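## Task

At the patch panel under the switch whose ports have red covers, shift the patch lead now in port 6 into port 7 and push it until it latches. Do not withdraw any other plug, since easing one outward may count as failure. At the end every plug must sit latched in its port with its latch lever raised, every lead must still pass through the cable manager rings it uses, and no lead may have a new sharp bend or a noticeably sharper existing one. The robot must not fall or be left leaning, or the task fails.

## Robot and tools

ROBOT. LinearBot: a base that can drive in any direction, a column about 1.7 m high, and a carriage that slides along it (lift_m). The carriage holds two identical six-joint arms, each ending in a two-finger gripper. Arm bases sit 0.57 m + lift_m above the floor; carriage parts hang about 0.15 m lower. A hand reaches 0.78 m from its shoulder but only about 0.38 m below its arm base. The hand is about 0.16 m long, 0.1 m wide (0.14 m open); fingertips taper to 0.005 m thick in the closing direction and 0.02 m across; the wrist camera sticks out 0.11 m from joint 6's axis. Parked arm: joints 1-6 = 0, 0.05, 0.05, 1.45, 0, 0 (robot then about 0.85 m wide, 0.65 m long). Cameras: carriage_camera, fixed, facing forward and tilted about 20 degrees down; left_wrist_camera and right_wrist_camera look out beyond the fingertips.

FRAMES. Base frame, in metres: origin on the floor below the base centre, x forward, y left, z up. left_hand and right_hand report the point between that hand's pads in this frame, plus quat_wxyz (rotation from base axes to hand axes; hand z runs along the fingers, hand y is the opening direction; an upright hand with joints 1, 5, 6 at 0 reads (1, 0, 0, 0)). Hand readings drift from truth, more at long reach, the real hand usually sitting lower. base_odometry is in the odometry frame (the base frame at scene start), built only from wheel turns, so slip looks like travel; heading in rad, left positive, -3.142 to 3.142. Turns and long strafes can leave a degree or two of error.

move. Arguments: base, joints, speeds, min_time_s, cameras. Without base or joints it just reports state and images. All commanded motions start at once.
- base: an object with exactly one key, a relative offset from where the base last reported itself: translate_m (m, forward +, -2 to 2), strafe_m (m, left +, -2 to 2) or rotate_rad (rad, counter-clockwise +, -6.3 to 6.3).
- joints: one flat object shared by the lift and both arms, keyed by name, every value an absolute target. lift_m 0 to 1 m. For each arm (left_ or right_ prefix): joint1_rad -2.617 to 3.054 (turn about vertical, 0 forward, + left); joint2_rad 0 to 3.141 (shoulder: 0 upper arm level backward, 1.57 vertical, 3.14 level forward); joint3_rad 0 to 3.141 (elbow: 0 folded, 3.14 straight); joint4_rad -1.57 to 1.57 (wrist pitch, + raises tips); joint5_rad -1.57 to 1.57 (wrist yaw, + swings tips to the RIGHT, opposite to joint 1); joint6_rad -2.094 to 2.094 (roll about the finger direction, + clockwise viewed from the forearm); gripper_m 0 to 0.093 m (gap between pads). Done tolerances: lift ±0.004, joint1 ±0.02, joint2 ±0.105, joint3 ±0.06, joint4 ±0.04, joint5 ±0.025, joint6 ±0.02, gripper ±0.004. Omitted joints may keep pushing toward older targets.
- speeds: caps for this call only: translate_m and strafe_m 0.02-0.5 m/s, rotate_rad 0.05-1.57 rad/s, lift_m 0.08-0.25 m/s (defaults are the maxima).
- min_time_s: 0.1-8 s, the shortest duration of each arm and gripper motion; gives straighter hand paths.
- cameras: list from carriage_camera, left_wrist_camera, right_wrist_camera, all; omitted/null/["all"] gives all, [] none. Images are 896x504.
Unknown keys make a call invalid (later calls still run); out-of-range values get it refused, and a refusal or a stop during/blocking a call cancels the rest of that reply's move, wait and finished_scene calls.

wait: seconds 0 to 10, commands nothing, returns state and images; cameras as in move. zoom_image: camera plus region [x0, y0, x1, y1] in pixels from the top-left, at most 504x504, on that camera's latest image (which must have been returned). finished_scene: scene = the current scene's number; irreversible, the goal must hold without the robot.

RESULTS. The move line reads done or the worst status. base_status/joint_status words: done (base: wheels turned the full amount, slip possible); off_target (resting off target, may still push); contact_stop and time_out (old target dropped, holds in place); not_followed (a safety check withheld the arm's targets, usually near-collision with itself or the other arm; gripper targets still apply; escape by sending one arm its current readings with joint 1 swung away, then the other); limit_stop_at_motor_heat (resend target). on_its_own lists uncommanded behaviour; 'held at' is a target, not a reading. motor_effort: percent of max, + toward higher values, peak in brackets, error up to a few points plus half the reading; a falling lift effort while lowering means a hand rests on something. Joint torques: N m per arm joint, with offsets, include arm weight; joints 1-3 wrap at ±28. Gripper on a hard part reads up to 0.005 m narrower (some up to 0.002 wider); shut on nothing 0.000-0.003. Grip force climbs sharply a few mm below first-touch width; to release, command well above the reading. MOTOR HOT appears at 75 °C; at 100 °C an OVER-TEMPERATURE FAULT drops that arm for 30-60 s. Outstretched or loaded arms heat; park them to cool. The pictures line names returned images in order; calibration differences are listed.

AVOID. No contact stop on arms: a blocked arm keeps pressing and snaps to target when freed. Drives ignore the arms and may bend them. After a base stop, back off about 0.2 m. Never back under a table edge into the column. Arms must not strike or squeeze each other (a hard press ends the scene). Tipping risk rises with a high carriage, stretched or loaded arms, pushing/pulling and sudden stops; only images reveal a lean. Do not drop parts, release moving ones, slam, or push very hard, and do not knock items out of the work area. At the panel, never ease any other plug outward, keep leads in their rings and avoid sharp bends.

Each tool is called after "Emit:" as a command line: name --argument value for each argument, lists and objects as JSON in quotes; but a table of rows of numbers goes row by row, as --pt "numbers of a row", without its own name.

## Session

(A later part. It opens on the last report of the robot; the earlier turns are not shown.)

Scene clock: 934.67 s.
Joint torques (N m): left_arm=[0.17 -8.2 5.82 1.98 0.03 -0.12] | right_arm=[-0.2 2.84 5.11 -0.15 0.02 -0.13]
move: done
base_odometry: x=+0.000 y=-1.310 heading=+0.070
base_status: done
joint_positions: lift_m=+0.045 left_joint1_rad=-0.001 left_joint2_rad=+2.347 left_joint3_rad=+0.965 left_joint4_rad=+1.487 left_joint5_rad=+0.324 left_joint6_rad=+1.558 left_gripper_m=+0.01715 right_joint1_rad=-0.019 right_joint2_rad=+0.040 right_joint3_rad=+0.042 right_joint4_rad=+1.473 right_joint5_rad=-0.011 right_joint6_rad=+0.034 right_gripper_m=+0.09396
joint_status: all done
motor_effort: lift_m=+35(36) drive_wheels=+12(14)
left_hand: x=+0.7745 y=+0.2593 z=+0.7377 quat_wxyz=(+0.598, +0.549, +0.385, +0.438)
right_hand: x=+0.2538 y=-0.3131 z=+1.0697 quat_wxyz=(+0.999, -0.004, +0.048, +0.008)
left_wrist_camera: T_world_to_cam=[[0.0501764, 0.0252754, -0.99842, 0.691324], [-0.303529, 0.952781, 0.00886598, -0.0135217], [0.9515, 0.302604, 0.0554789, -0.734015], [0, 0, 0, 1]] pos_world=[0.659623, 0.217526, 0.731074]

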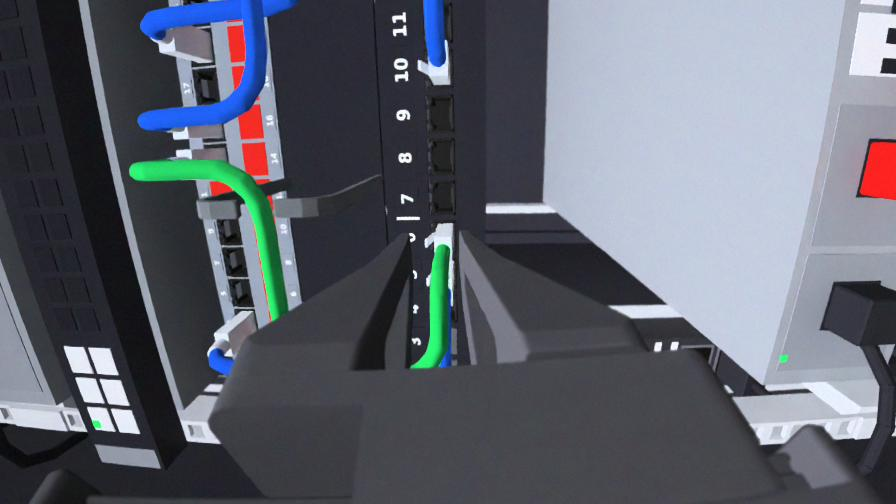

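Emit:
move --base '{"translate_m": 0.012}' --speeds '{"translate_m": 0.03}' --cameras '["left_wrist_camera"]'

Emit:
zoom_image --camera "left_wrist_camera" --region '[370, 140, 510, 280]'

Scene clock: 952.37 s.
Joint torques (N m): left_arm=[0.13 -8.31 5.83 1.98 0.03 -0.11] | right_arm=[-0.06 3.02 5.55 -0.15 0 -0.11]
move: done
base_odometry: x=+0.012 y=-1.310 heading=+0.069
base_status: done
joint_positions: lift_m=+0.045 left_joint1_rad=-0.001 left_joint2_rad=+2.347 left_joint3_rad=+0.965 left_joint4_rad=+1.487 left_joint5_rad=+0.325 left_joint6_rad=+1.558 left_gripper_m=+0.01715 right_joint1_rad=-0.019 right_joint2_rad=+0.040 right_joint3_rad=+0.042 right_joint4_rad=+1.472 right_joint5_rad=-0.011 right_joint6_rad=+0.034 right_gripper_m=+0.09396
joint_status: not commanded
motor_effort: lift_m=+35(35) drive_wheels=+11(18)
left_hand: x=+0.7744 y=+0.2592 z=+0.7377 quat_wxyz=(+0.598, +0.550, +0.385, +0.438)
right_hand: x=+0.2539 y=-0.3131 z=+1.0696 quat_wxyz=(+0.999, -0.004, +0.048, +0.008)
left_wrist_camera: T_world_to_cam=[[0.0501656, 0.0253345, -0.99842, 0.691322], [-0.302839, 0.952999, 0.00896579, -0.0141261], [0.95172, 0.301911, 0.05548, -0.733914], [0, 0, 0, 1]] pos_world=[0.659523, 0.217525, 0.731074]

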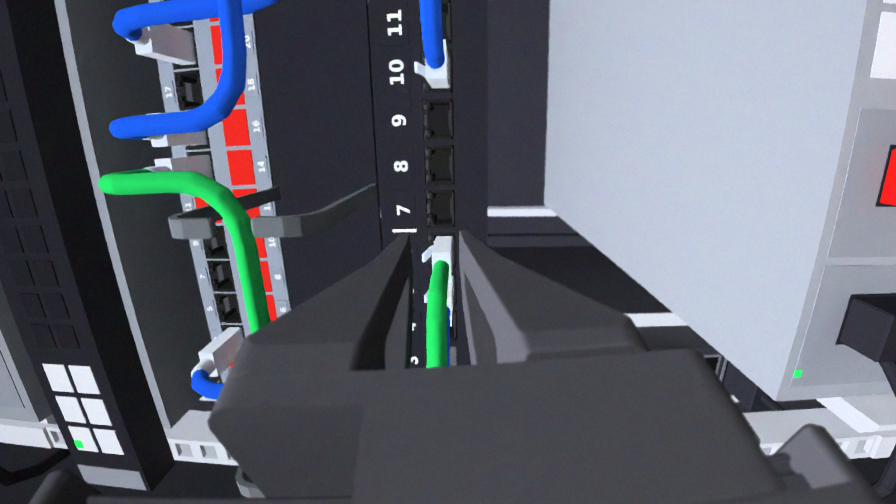

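Scaled by 3.600 (camera's finer frame: 1280x720).

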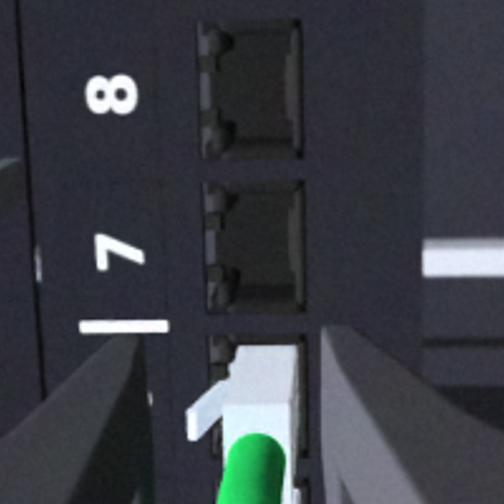

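Emit:
move --cameras '["carriage_camera", "left_wrist_camera"]'

Emit:
zoom_image --camera "carriage_camera" --region '[620, 70, 740, 190]'

Emit:
zoom_image --camera "carriage_camera" --region '[40, 100, 160, 220]'

Scene clock: 992.20 s.
Joint torques (N m): left_arm=[0.1 -8.12 5.81 1.98 0.03 -0.11] | right_arm=[-0.32 2.96 5.42 -0.17 -0.02 -0.12]
base_odometry: x=+0.012 y=-1.310 heading=+0.069
base_status: done
joint_positions: lift_m=+0.045 left_joint1_rad=-0.001 left_joint2_rad=+2.347 left_joint3_rad=+0.965 left_joint4_rad=+1.487 left_joint5_rad=+0.325 left_joint6_rad=+1.558 left_gripper_m=+0.01715 right_joint1_rad=-0.019 right_joint2_rad=+0.040 right_joint3_rad=+0.042 right_joint4_rad=+1.472 right_joint5_rad=-0.011 right_joint6_rad=+0.034 right_gripper_m=+0.09396
joint_status: not commanded
motor_effort: lift_m=+35(35) drive_wheels=+12(18)
left_hand: x=+0.7744 y=+0.2592 z=+0.7377 quat_wxyz=(+0.598, +0.550, +0.385, +0.438) (m; base frame)
right_hand: x=+0.2539 y=-0.3131 z=+1.0696 quat_wxyz=(+0.999, -0.004, +0.048, +0.008) (m; base frame)
pictures: carriage_camera, left_wrist_camera
camera_calibration:
carriage_camera: T_world_to_cam=[[-0.031539, -0.999314, -0.0194245, 0.0232208], [-0.335851, 0.0288998, -0.941472, 1.05051], [0.941387, -0.0231694, -0.336532, 0.210812], [0, 0, 0, 1]] pos_world=[0.155091, -0.00227023, 1.06042]
left_wrist_camera: T_world_to_cam=[[0.0501656, 0.0253345, -0.99842, 0.691322], [-0.302839, 0.952999, 0.00896579, -0.0141261], [0.95172, 0.301911, 0.05548, -0.733914], [0, 0, 0, 1]] pos_world=[0.659523, 0.217525, 0.731074]

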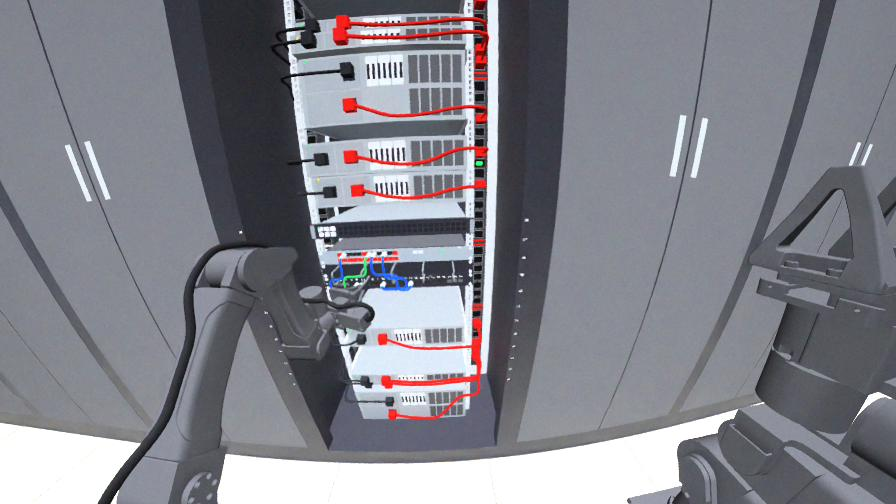

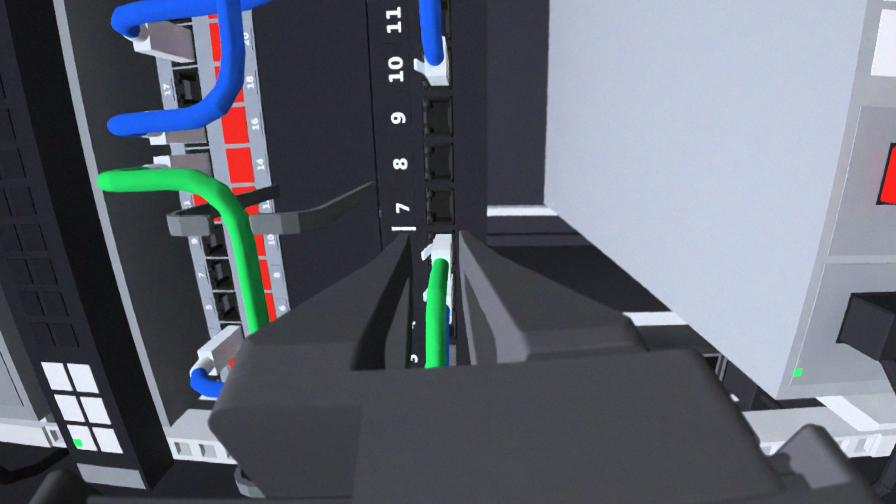

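Scaled by 4.200 (camera's finer frame: 1280x720).

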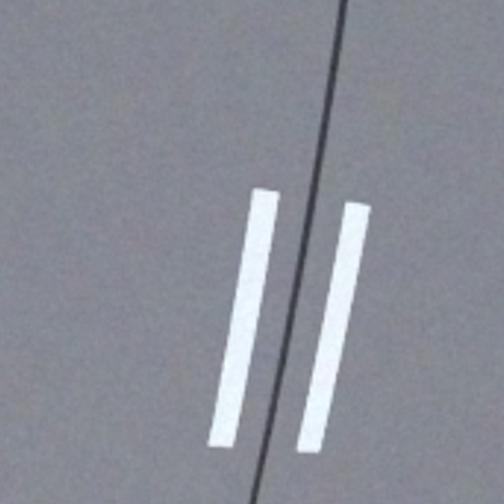

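Scaled by 4.200 (camera's finer frame: 1280x720).

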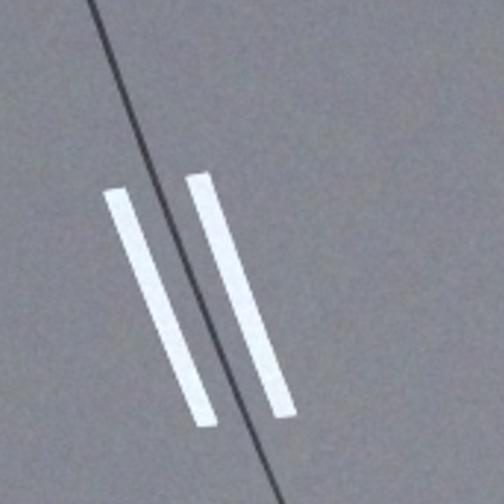

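Emit:
move --cameras '["left_wrist_camera", "carriage_camera"]'

Emit:
zoom_image --camera "left_wrist_camera" --region '[330, 120, 690, 330]'

Scene clock: 1035.00 s.
Joint torques (N m): left_arm=[0.09 -8.17 5.82 1.98 0.02 -0.1] | right_arm=[-0.18 2.89 5.37 -0.16 0.01 -0.09]
base_odometry: x=+0.012 y=-1.310 heading=+0.069
base_status: done
joint_positions: lift_m=+0.045 left_joint1_rad=-0.001 left_joint2_rad=+2.347 left_joint3_rad=+0.965 left_joint4_rad=+1.487 left_joint5_rad=+0.325 left_joint6_rad=+1.558 left_gripper_m=+0.01715 right_joint1_rad=-0.019 right_joint2_rad=+0.040 right_joint3_rad=+0.042 right_joint4_rad=+1.472 right_joint5_rad=-0.011 right_joint6_rad=+0.034 right_gripper_m=+0.09396
joint_status: not commanded
motor_effort: lift_m=+35(35) drive_wheels=+11(18)
left_hand: x=+0.7744 y=+0.2592 z=+0.7377 quat_wxyz=(+0.598, +0.550, +0.385, +0.438) (m; base frame)
right_hand: x=+0.2539 y=-0.3131 z=+1.0696 quat_wxyz=(+0.999, -0.004, +0.048, +0.008) (m; base frame)
pictures: carriage_camera, left_wrist_camera
camera_calibration:
carriage_camera: T_world_to_cam=[[-0.031539, -0.999314, -0.0194245, 0.0232208], [-0.335851, 0.0288998, -0.941472, 1.05051], [0.941387, -0.0231694, -0.336532, 0.210812], [0, 0, 0, 1]] pos_world=[0.155091, -0.00227023, 1.06042]
left_wrist_camera: T_world_to_cam=[[0.0501656, 0.0253345, -0.99842, 0.691322], [-0.302839, 0.952999, 0.00896579, -0.0141261], [0.95172, 0.301911, 0.05548, -0.733914], [0, 0, 0, 1]] pos_world=[0.659523, 0.217525, 0.731074]

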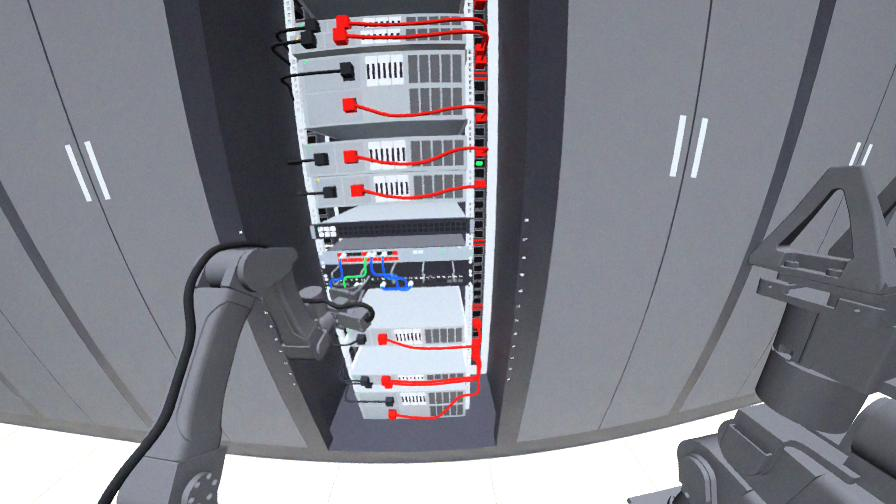

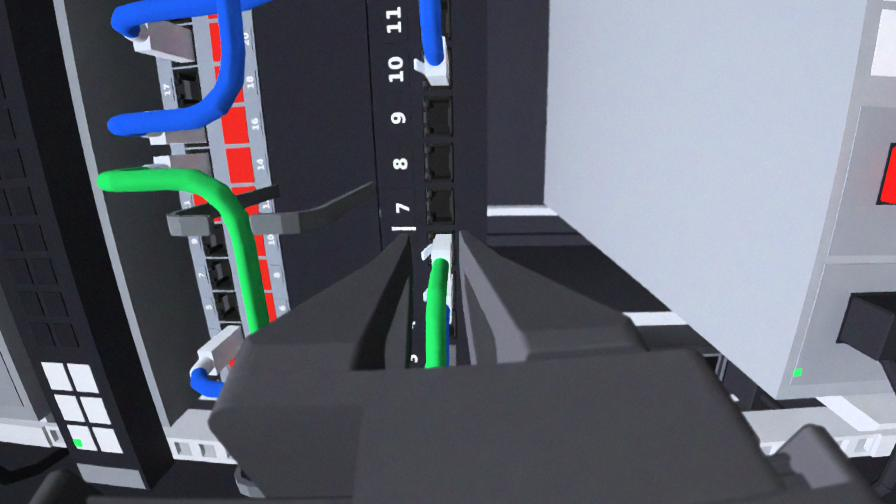

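Scaled by 1.400 (camera's finer frame: 1280x720).

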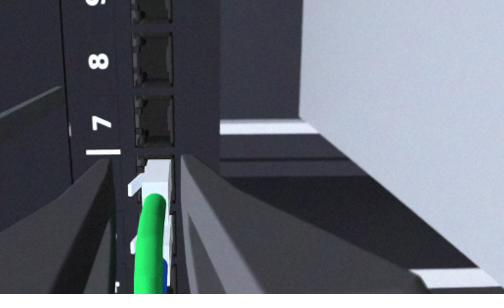

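Emit:
move --base '{"rotate_rad": 0.006}' --speeds '{"rotate_rad": 0.05}' --cameras '["left_wrist_camera", "carriage_camera"]'

Emit:
zoom_image --camera "left_wrist_camera" --region '[330, 40, 510, 300]'

Scene clock: 1117.30 s.
Joint torques (N m): left_arm=[-0.08 -8.09 5.83 1.99 0.02 -0.11] | right_arm=[-0.23 2.89 5.3 -0.17 0.06 -0.17]
move: done
base_odometry: x=+0.011 y=-1.310 heading=+0.073
base_status: done
joint_positions: lift_m=+0.045 left_joint1_rad=+0.001 left_joint2_rad=+2.347 left_joint3_rad=+0.965 left_joint4_rad=+1.487 left_joint5_rad=+0.325 left_joint6_rad=+1.558 left_gripper_m=+0.01715 right_joint1_rad=-0.019 right_joint2_rad=+0.040 right_joint3_rad=+0.042 right_joint4_rad=+1.472 right_joint5_rad=-0.011 right_joint6_rad=+0.034 right_gripper_m=+0.09396
joint_status: not commanded
motor_effort: lift_m=+35(35) drive_wheels=+15(16)
left_hand: x=+0.7745 y=+0.2601 z=+0.7377 quat_wxyz=(+0.598, +0.549, +0.385, +0.439)
right_hand: x=+0.2539 y=-0.3131 z=+1.0696 quat_wxyz=(+0.999, -0.004, +0.048, +0.008)
pictures: carriage_camera, left_wrist_camera
carriage_camera: T_world_to_cam=[[-0.031539, -0.999314, -0.0194245, 0.0232208], [-0.335851, 0.0288998, -0.941472, 1.05051], [0.941387, -0.0231694, -0.336532, 0.210812], [0, 0, 0, 1]] pos_world=[0.155091, -0.00227023, 1.06042]
left_wrist_camera: T_world_to_cam=[[0.0501311, 0.025408, -0.998419, 0.691298], [-0.304257, 0.952548, 0.00896372, -0.0137935], [0.95127, 0.303327, 0.0554828, -0.734362], [0, 0, 0, 1]] pos_world=[0.659724, 0.218326, 0.731074]

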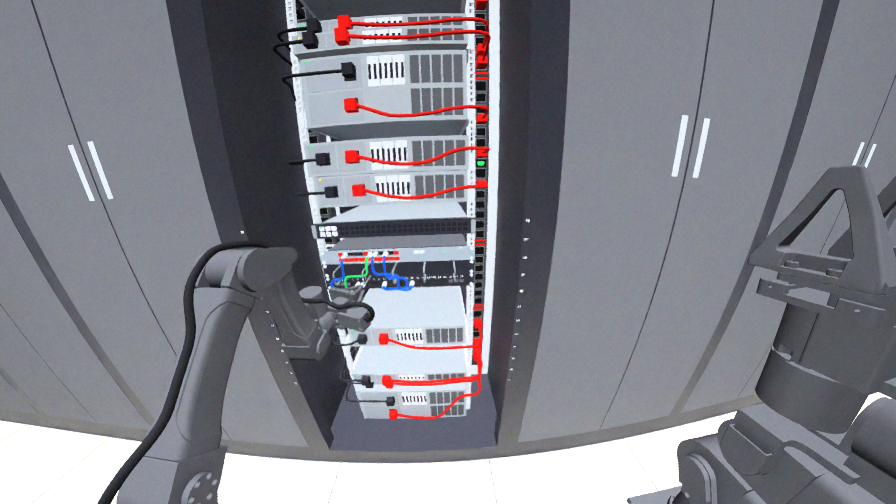

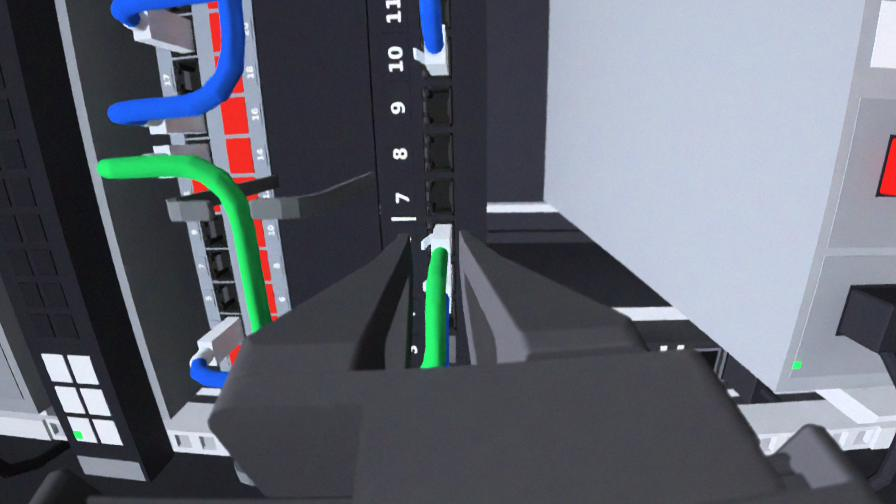

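Scaled by 1.938 (camera's finer frame: 1280x720).

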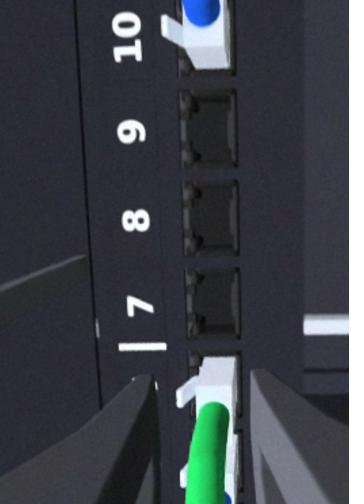

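Emit:
zoom_image --camera "carriage_camera" --region '[620, 70, 740, 190]'

Emit:
zoom_image --camera "carriage_camera" --region '[40, 100, 160, 220]'

Emit:
move --base '{"translate_m": 0.012}' --speeds '{"translate_m": 0.03}' --cameras '["left_wrist_camera", "carriage_camera"]'

Emit:
zoom_image --camera "left_wrist_camera" --region '[330, 10, 510, 270]'

Scaled by 4.200 (camera's finer frame: 1280x720).

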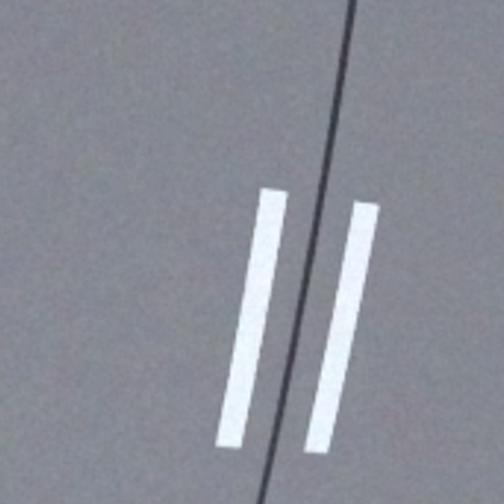

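Scaled by 4.200 (camera's finer frame: 1280x720).

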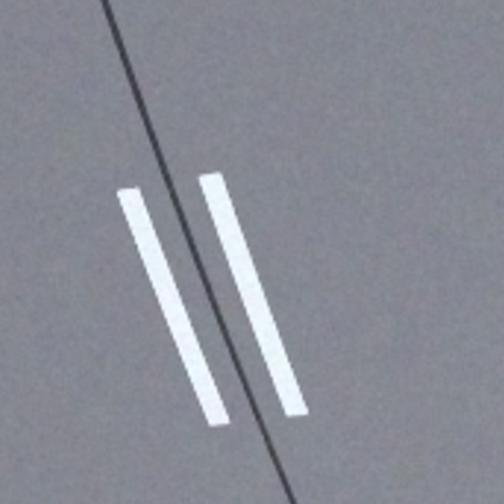

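Scene clock: 1141.13 s.
Joint torques (N m): left_arm=[-0.14 -8.21 5.83 1.96 -0.01 -0.11] | right_arm=[-0.24 2.96 5.41 -0.19 0.05 -0.11]
move: done
base_odometry: x=+0.023 y=-1.310 heading=+0.072
base_status: done
joint_positions: lift_m=+0.045 left_joint1_rad=+0.000 left_joint2_rad=+2.347 left_joint3_rad=+0.965 left_joint4_rad=+1.489 left_joint5_rad=+0.326 left_joint6_rad=+1.559 left_gripper_m=+0.01715 right_joint1_rad=-0.019 right_joint2_rad=+0.040 right_joint3_rad=+0.042 right_joint4_rad=+1.473 right_joint5_rad=-0.012 right_joint6_rad=+0.034 right_gripper_m=+0.09396
joint_status: not commanded
motor_effort: lift_m=+35(35) drive_wheels=-9(20)
left_hand: x=+0.7744 y=+0.2598 z=+0.7381 quat_wxyz=(+0.598, +0.549, +0.385, +0.439)
right_hand: x=+0.2537 y=-0.3130 z=+1.0697 quat_wxyz=(+0.999, -0.005, +0.048, +0.008)
pictures: carriage_camera, left_wrist_camera
carriage_camera: T_world_to_cam=[[-0.031539, -0.999314, -0.0194245, 0.0232208], [-0.335851, 0.0288998, -0.941472, 1.05051], [0.941387, -0.0231694, -0.336532, 0.210812], [0, 0, 0, 1]] pos_world=[0.155091, -0.00227023, 1.06042]
left_wrist_camera: T_world_to_cam=[[0.0517747, 0.0258738, -0.998324, 0.690259], [-0.303185, 0.952889, 0.00897262, -0.014453], [0.951524, 0.302212, 0.0571802, -0.735279], [0, 0, 0, 1]] pos_world=[0.659516, 0.218123, 0.731275]

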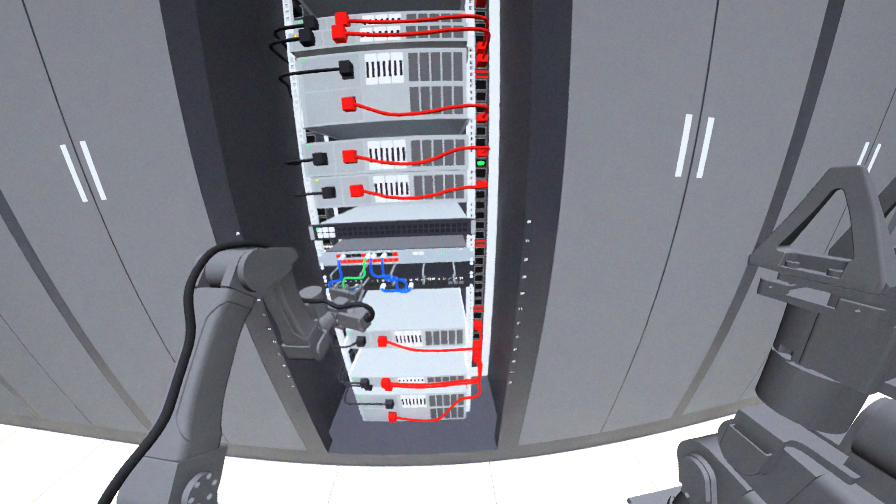

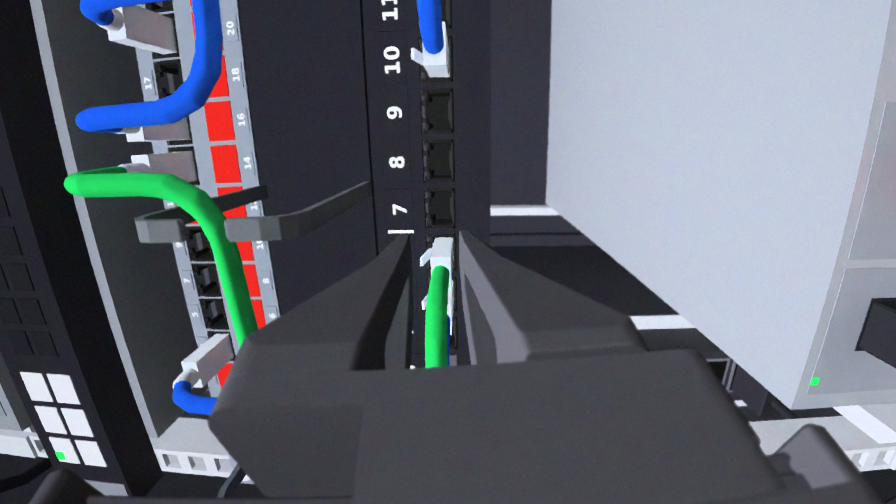

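Scaled by 1.938 (camera's finer frame: 1280x720).

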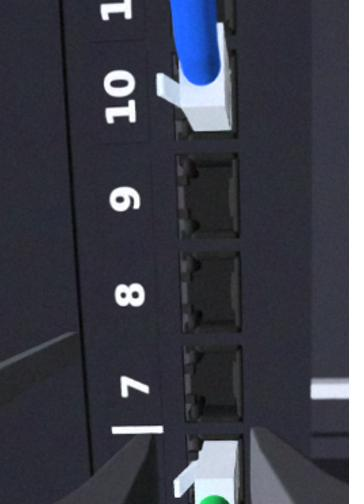

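Emit:
zoom_image --camera "carriage_camera" --region '[620, 70, 740, 190]'

Emit:
zoom_image --camera "carriage_camera" --region '[40, 100, 160, 220]'

Scaled by 4.200 (camera's finer frame: 1280x720).

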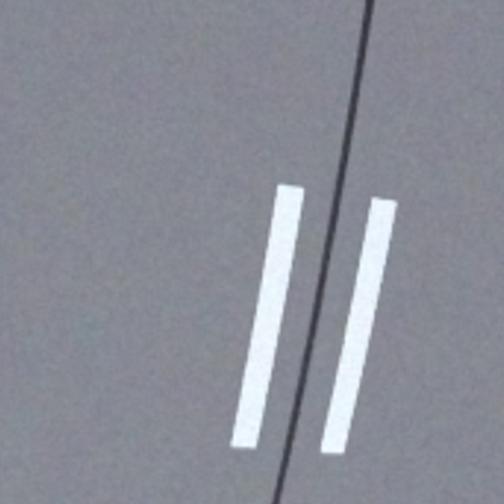

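Scaled by 4.200 (camera's finer frame: 1280x720).

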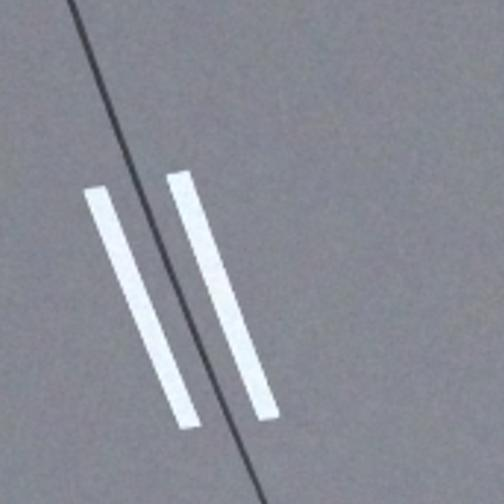

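Emit:
move --base '{"rotate_rad": 0.004}' --speeds '{"rotate_rad": 0.05}' --cameras '["left_wrist_camera"]'

Emit:
zoom_image --camera "left_wrist_camera" --region '[330, 10, 510, 270]'

Emit:
move --base '{"translate_m": 0.006}' --speeds '{"translate_m": 0.03}' --cameras '["left_wrist_camera"]'

Emit:
zoom_image --camera "left_wrist_camera" --region '[330, 10, 510, 270]'

Scene clock: 1283.87 s.
Joint torques (N m): left_arm=[0.03 -8.09 5.89 1.97 -0.01 -0.12] | right_arm=[-0.18 2.8 5.3 -0.2 -0.02 -0.13]
move: done
base_odometry: x=+0.023 y=-1.310 heading=+0.075
base_status: done
joint_positions: lift_m=+0.045 left_joint1_rad=-0.001 left_joint2_rad=+2.347 left_joint3_rad=+0.965 left_joint4_rad=+1.490 left_joint5_rad=+0.327 left_joint6_rad=+1.559 left_gripper_m=+0.01715 right_joint1_rad=-0.019 right_joint2_rad=+0.040 right_joint3_rad=+0.042 right_joint4_rad=+1.473 right_joint5_rad=-0.012 right_joint6_rad=+0.034 right_gripper_m=+0.09396
joint_status: not commanded
motor_effort: lift_m=+35(35) drive_wheels=-10(12)
left_hand: x=+0.7742 y=+0.2589 z=+0.7384 quat_wxyz=(+0.599, +0.550, +0.383, +0.438)
right_hand: x=+0.2538 y=-0.3130 z=+1.0697 quat_wxyz=(+0.999, -0.005, +0.048, +0.008)
left_wrist_camera: T_world_to_cam=[[0.0530495, 0.0259054, -0.998256, 0.68949], [-0.300706, 0.953677, 0.0087684, -0.0155978], [0.95224, 0.299716, 0.058382, -0.735713], [0, 0, 0, 1]] pos_world=[0.659308, 0.217519, 0.731376]

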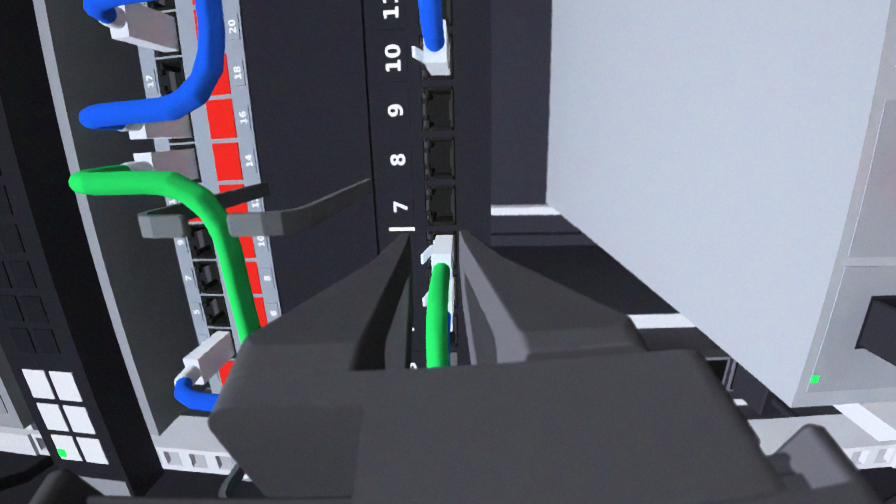

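Scaled by 1.938 (camera's finer frame: 1280x720).

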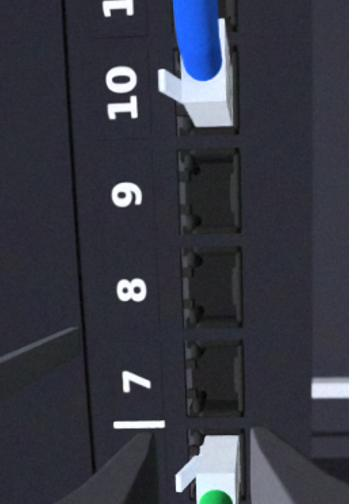

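Scene clock: 1284.47 s.
Joint torques (N m): left_arm=[0.25 -8.16 5.82 1.98 -0.02 -0.12] | right_arm=[-0.27 2.86 5.41 -0.21 0.03 -0.16]
move: done
base_odometry: x=+0.029 y=-1.310 heading=+0.074
base_status: done
joint_positions: lift_m=+0.045 left_joint1_rad=-0.001 left_joint2_rad=+2.347 left_joint3_rad=+0.965 left_joint4_rad=+1.492 left_joint5_rad=+0.328 left_joint6_rad=+1.559 left_gripper_m=+0.01715 right_joint1_rad=-0.019 right_joint2_rad=+0.040 right_joint3_rad=+0.042 right_joint4_rad=+1.474 right_joint5_rad=-0.012 right_joint6_rad=+0.034 right_gripper_m=+0.09396
joint_status: not commanded
motor_effort: lift_m=+35(35) drive_wheels=-7(19)
left_hand: x=+0.7741 y=+0.2584 z=+0.7388 quat_wxyz=(+0.600, +0.550, +0.382, +0.439)
right_hand: x=+0.2534 y=-0.3129 z=+1.0697 quat_wxyz=(+0.999, -0.005, +0.047, +0.008)
left_wrist_camera: T_world_to_cam=[[0.0550553, 0.0262402, -0.998138, 0.688232], [-0.299349, 0.954105, 0.00857113, -0.016121], [0.952554, 0.29832, 0.0603836, -0.736772], [0, 0, 0, 1]] pos_world=[0.659099, 0.217116, 0.731578]

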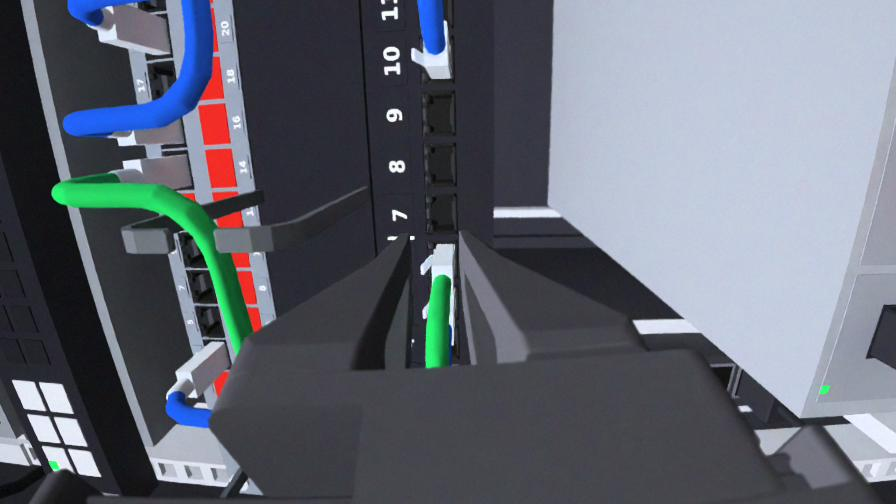

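Scaled by 1.938 (camera's finer frame: 1280x720).

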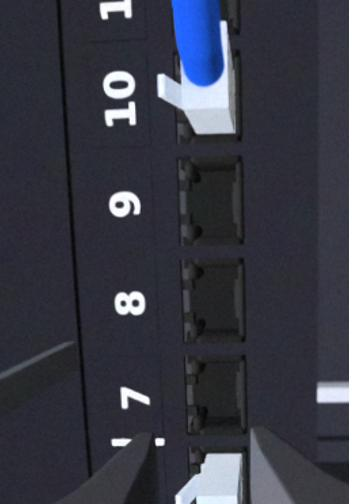

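Emit:
move --base '{"rotate_rad": 0.005}' --joints '{"lift_m": 0.0437}' --speeds '{"rotate_rad": 0.05, "lift_m": 0.08}' --cameras '["left_wrist_camera"]'

Emit:
zoom_image --camera "left_wrist_camera" --region '[330, 10, 510, 270]'

Scene clock: 1332.40 s.
Joint torques (N m): left_arm=[0.39 -8.12 5.86 1.89 -0.03 -0.12] | right_arm=[-0.12 2.91 5.29 -0.19 0.05 -0.14]
move: done
base_odometry: x=+0.029 y=-1.310 heading=+0.077
base_status: done
joint_positions: lift_m=+0.044 left_joint1_rad=-0.004 left_joint2_rad=+2.347 left_joint3_rad=+0.965 left_joint4_rad=+1.494 left_joint5_rad=+0.331 left_joint6_rad=+1.559 left_gripper_m=+0.01715 right_joint1_rad=-0.019 right_joint2_rad=+0.040 right_joint3_rad=+0.042 right_joint4_rad=+1.474 right_joint5_rad=-0.012 right_joint6_rad=+0.034 right_gripper_m=+0.09396
joint_status: all done
motor_effort: lift_m=+34(36) drive_wheels=+12(13)
left_hand: x=+0.7738 y=+0.2567 z=+0.7384 quat_wxyz=(+0.601, +0.550, +0.380, +0.438)
right_hand: x=+0.2534 y=-0.3129 z=+1.0688 quat_wxyz=(+0.999, -0.005, +0.047, +0.008)
left_wrist_camera: T_world_to_cam=[[0.0576024, 0.0266205, -0.997985, 0.685721], [-0.29461, 0.95558, 0.00848492, -0.0185888], [0.95388, 0.293527, 0.0628863, -0.737576], [0, 0, 0, 1]] pos_world=[0.658583, 0.216007, 0.73088]

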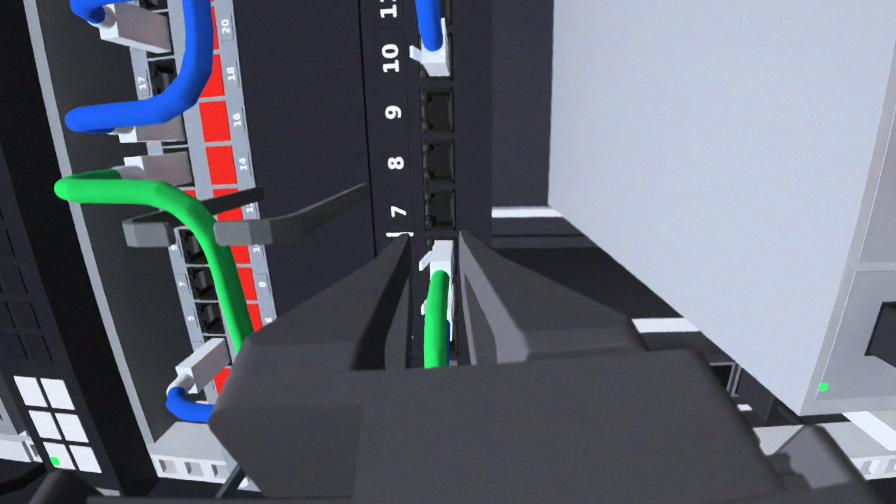

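Scaled by 1.938 (camera's finer frame: 1280x720).

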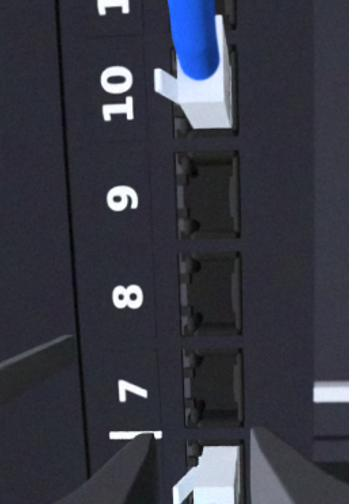

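Emit:
move --base '{"strafe_m": 0.003}' --speeds '{"strafe_m": 0.02}' --cameras '["left_wrist_camera"]'

Emit:
zoom_image --camera "left_wrist_camera" --region '[330, 10, 510, 270]'

Emit:
move --base '{"translate_m": 0.004}' --speeds '{"translate_m": 0.02}' --cameras '["left_wrist_camera", "carriage_camera"]'

Emit:
zoom_image --camera "left_wrist_camera" --region '[330, 10, 510, 270]'

Scene clock: 1347.80 s.
Joint torques (N m): left_arm=[0.57 -8.13 5.78 1.92 -0.08 -0.12] | right_arm=[-0.09 3.07 5.53 -0.18 0.04 -0.11]
move: done
base_odometry: x=+0.029 y=-1.308 heading=+0.076
base_status: done
joint_positions: lift_m=+0.044 left_joint1_rad=-0.006 left_joint2_rad=+2.347 left_joint3_rad=+0.965 left_joint4_rad=+1.494 left_joint5_rad=+0.332 left_joint6_rad=+1.560 left_gripper_m=+0.01715 right_joint1_rad=-0.019 right_joint2_rad=+0.040 right_joint3_rad=+0.042 right_joint4_rad=+1.474 right_joint5_rad=-0.012 right_joint6_rad=+0.034 right_gripper_m=+0.09396
joint_status: not commanded
motor_effort: lift_m=+34(34) drive_wheels=+9(14)
left_hand: x=+0.7737 y=+0.2555 z=+0.7384 quat_wxyz=(+0.601, +0.551, +0.379, +0.437)
right_hand: x=+0.2535 y=-0.3130 z=+1.0688 quat_wxyz=(+0.999, -0.005, +0.048, +0.008)
left_wrist_camera: T_world_to_cam=[[0.057851, 0.0269146, -0.997962, 0.685511], [-0.291727, 0.95646, 0.00888416, -0.0202584], [0.954751, 0.290618, 0.0631839, -0.73731], [0, 0, 0, 1]] pos_world=[0.65838, 0.215202, 0.73088]

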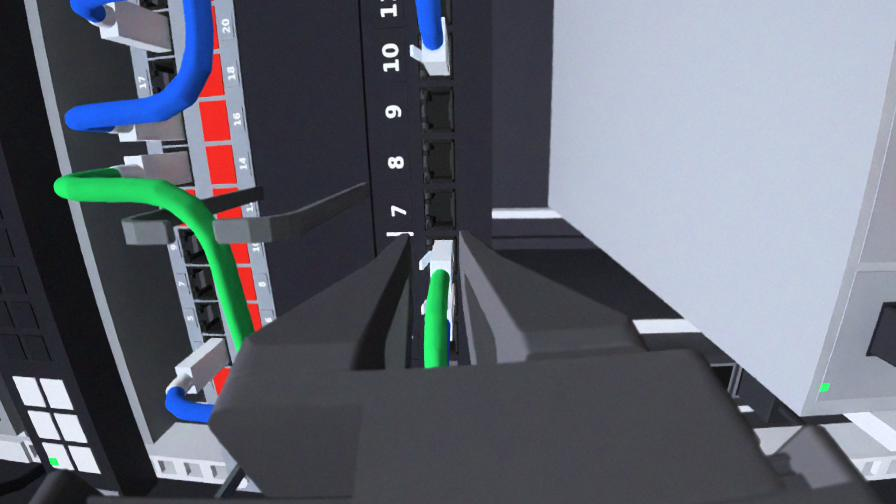

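Scaled by 1.938 (camera's finer frame: 1280x720).

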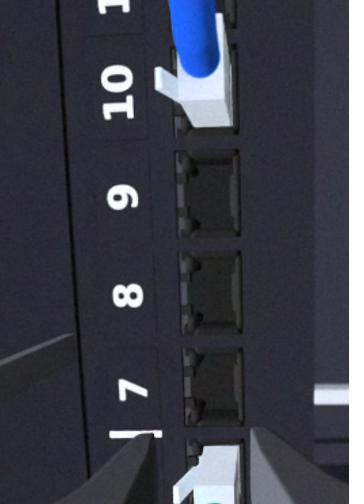

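Scene clock: 1348.40 s.
Joint torques (N m): left_arm=[0.54 -8.17 5.82 1.86 -0.06 -0.12] | right_arm=[-0.17 2.96 5.42 -0.18 0.01 -0.14]
move: done
base_odometry: x=+0.033 y=-1.308 heading=+0.076
base_status: done
joint_positions: lift_m=+0.044 left_joint1_rad=-0.007 left_joint2_rad=+2.347 left_joint3_rad=+0.965 left_joint4_rad=+1.494 left_joint5_rad=+0.332 left_joint6_rad=+1.560 left_gripper_m=+0.01715 right_joint1_rad=-0.019 right_joint2_rad=+0.040 right_joint3_rad=+0.042 right_joint4_rad=+1.475 right_joint5_rad=-0.012 right_joint6_rad=+0.034 right_gripper_m=+0.09396
joint_status: not commanded
motor_effort: lift_m=+34(34) drive_wheels=+8(14)
left_hand: x=+0.7736 y=+0.2549 z=+0.7386 quat_wxyz=(+0.602, +0.551, +0.379, +0.437)
right_hand: x=+0.2533 y=-0.3130 z=+1.0688 quat_wxyz=(+0.999, -0.005, +0.047, +0.008)
pictures: carriage_camera, left_wrist_camera
carriage_camera: T_world_to_cam=[[-0.031539, -0.999314, -0.0194245, 0.0232033], [-0.335851, 0.0288998, -0.941472, 1.04966], [0.941387, -0.0231694, -0.336532, 0.210509], [0, 0, 0, 1]] pos_world=[0.155091, -0.00227023, 1.05952]
left_wrist_camera: T_world_to_cam=[[0.0586063, 0.0268614, -0.99792, 0.685014], [-0.290719, 0.956769, 0.00868027, -0.0203898], [0.955012, 0.289606, 0.0638818, -0.73753], [0, 0, 0, 1]] pos_world=[0.658276, 0.214701, 0.730881]

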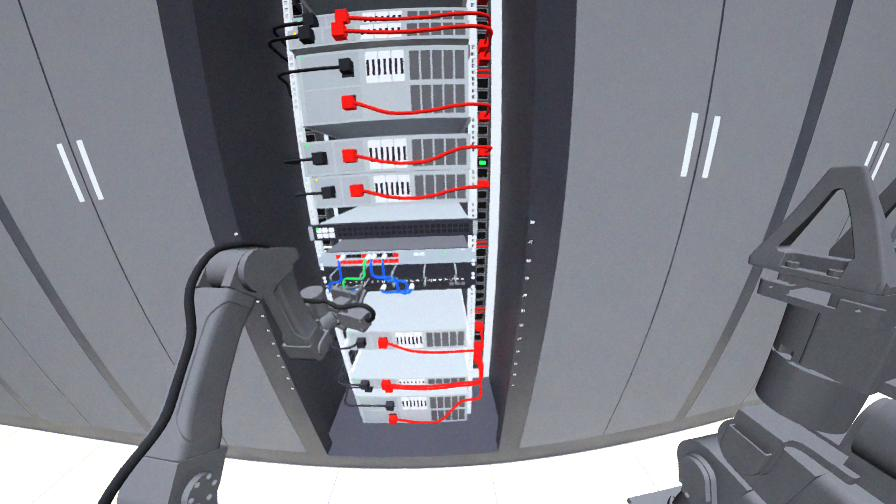

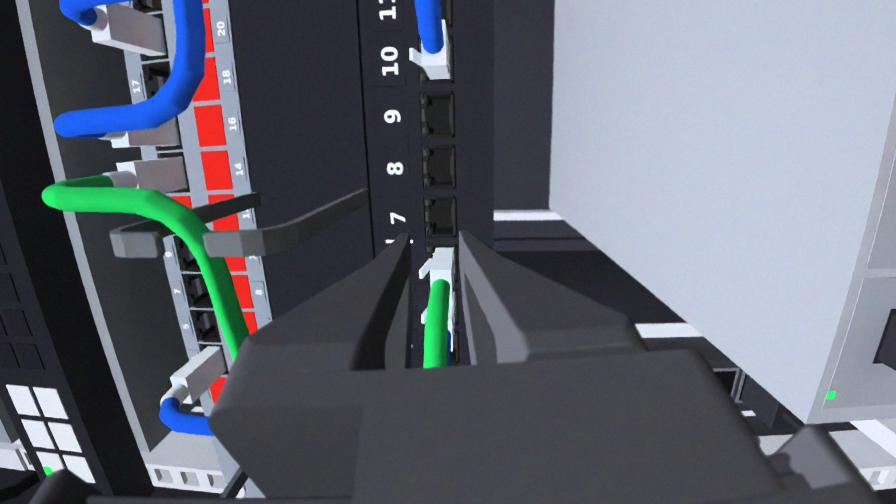

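Scaled by 1.938 (camera's finer frame: 1280x720).

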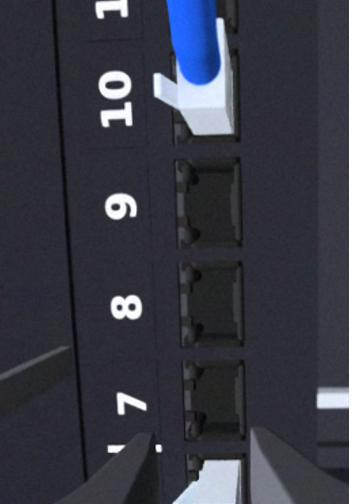

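Emit:
move --base '{"strafe_m": 0.004}' --joints '{"lift_m": 0.0429}' --speeds '{"strafe_m": 0.02, "lift_m": 0.08}' --cameras '["left_wrist_camera"]'

Emit:
zoom_image --camera "left_wrist_camera" --region '[330, 10, 510, 270]'

Scene clock: 1390.17 s.
Joint torques (N m): left_arm=[0.7 -8.17 5.78 1.92 -0.13 -0.13] | right_arm=[-0.1 2.92 5.27 -0.15 -0.01 -0.19]
move: done
base_odometry: x=+0.033 y=-1.304 heading=+0.075
base_status: done
joint_positions: lift_m=+0.043 left_joint1_rad=-0.007 left_joint2_rad=+2.347 left_joint3_rad=+0.965 left_joint4_rad=+1.496 left_joint5_rad=+0.337 left_joint6_rad=+1.561 left_gripper_m=+0.01715 right_joint1_rad=-0.019 right_joint2_rad=+0.040 right_joint3_rad=+0.042 right_joint4_rad=+1.475 right_joint5_rad=-0.012 right_joint6_rad=+0.034 right_gripper_m=+0.09396
joint_status: all done
motor_effort: lift_m=+34(35) drive_wheels=+10(12)
left_hand: x=+0.7733 y=+0.2541 z=+0.7382 quat_wxyz=(+0.603, +0.552, +0.376, +0.436)
right_hand: x=+0.2533 y=-0.3130 z=+1.0680 quat_wxyz=(+0.999, -0.005, +0.047, +0.008)
left_wrist_camera: T_world_to_cam=[[0.0605466, 0.0278534, -0.997777, 0.682761], [-0.286011, 0.95818, 0.00939244, -0.0241546], [0.956311, 0.284807, 0.0659809, -0.738265], [0, 0, 0, 1]] pos_world=[0.657764, 0.21439, 0.730181]

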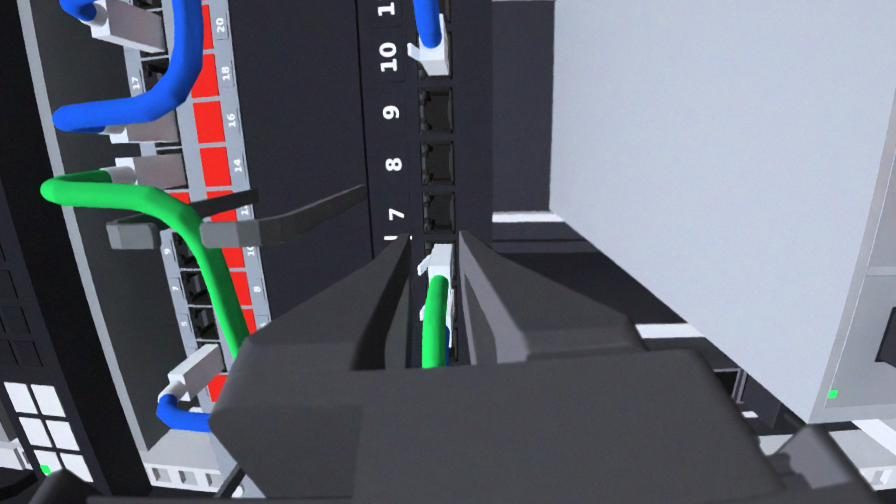

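Scaled by 1.938 (camera's finer frame: 1280x720).

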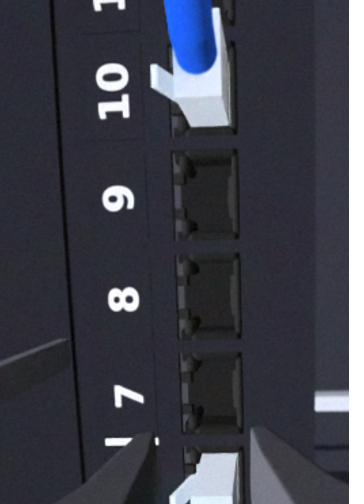

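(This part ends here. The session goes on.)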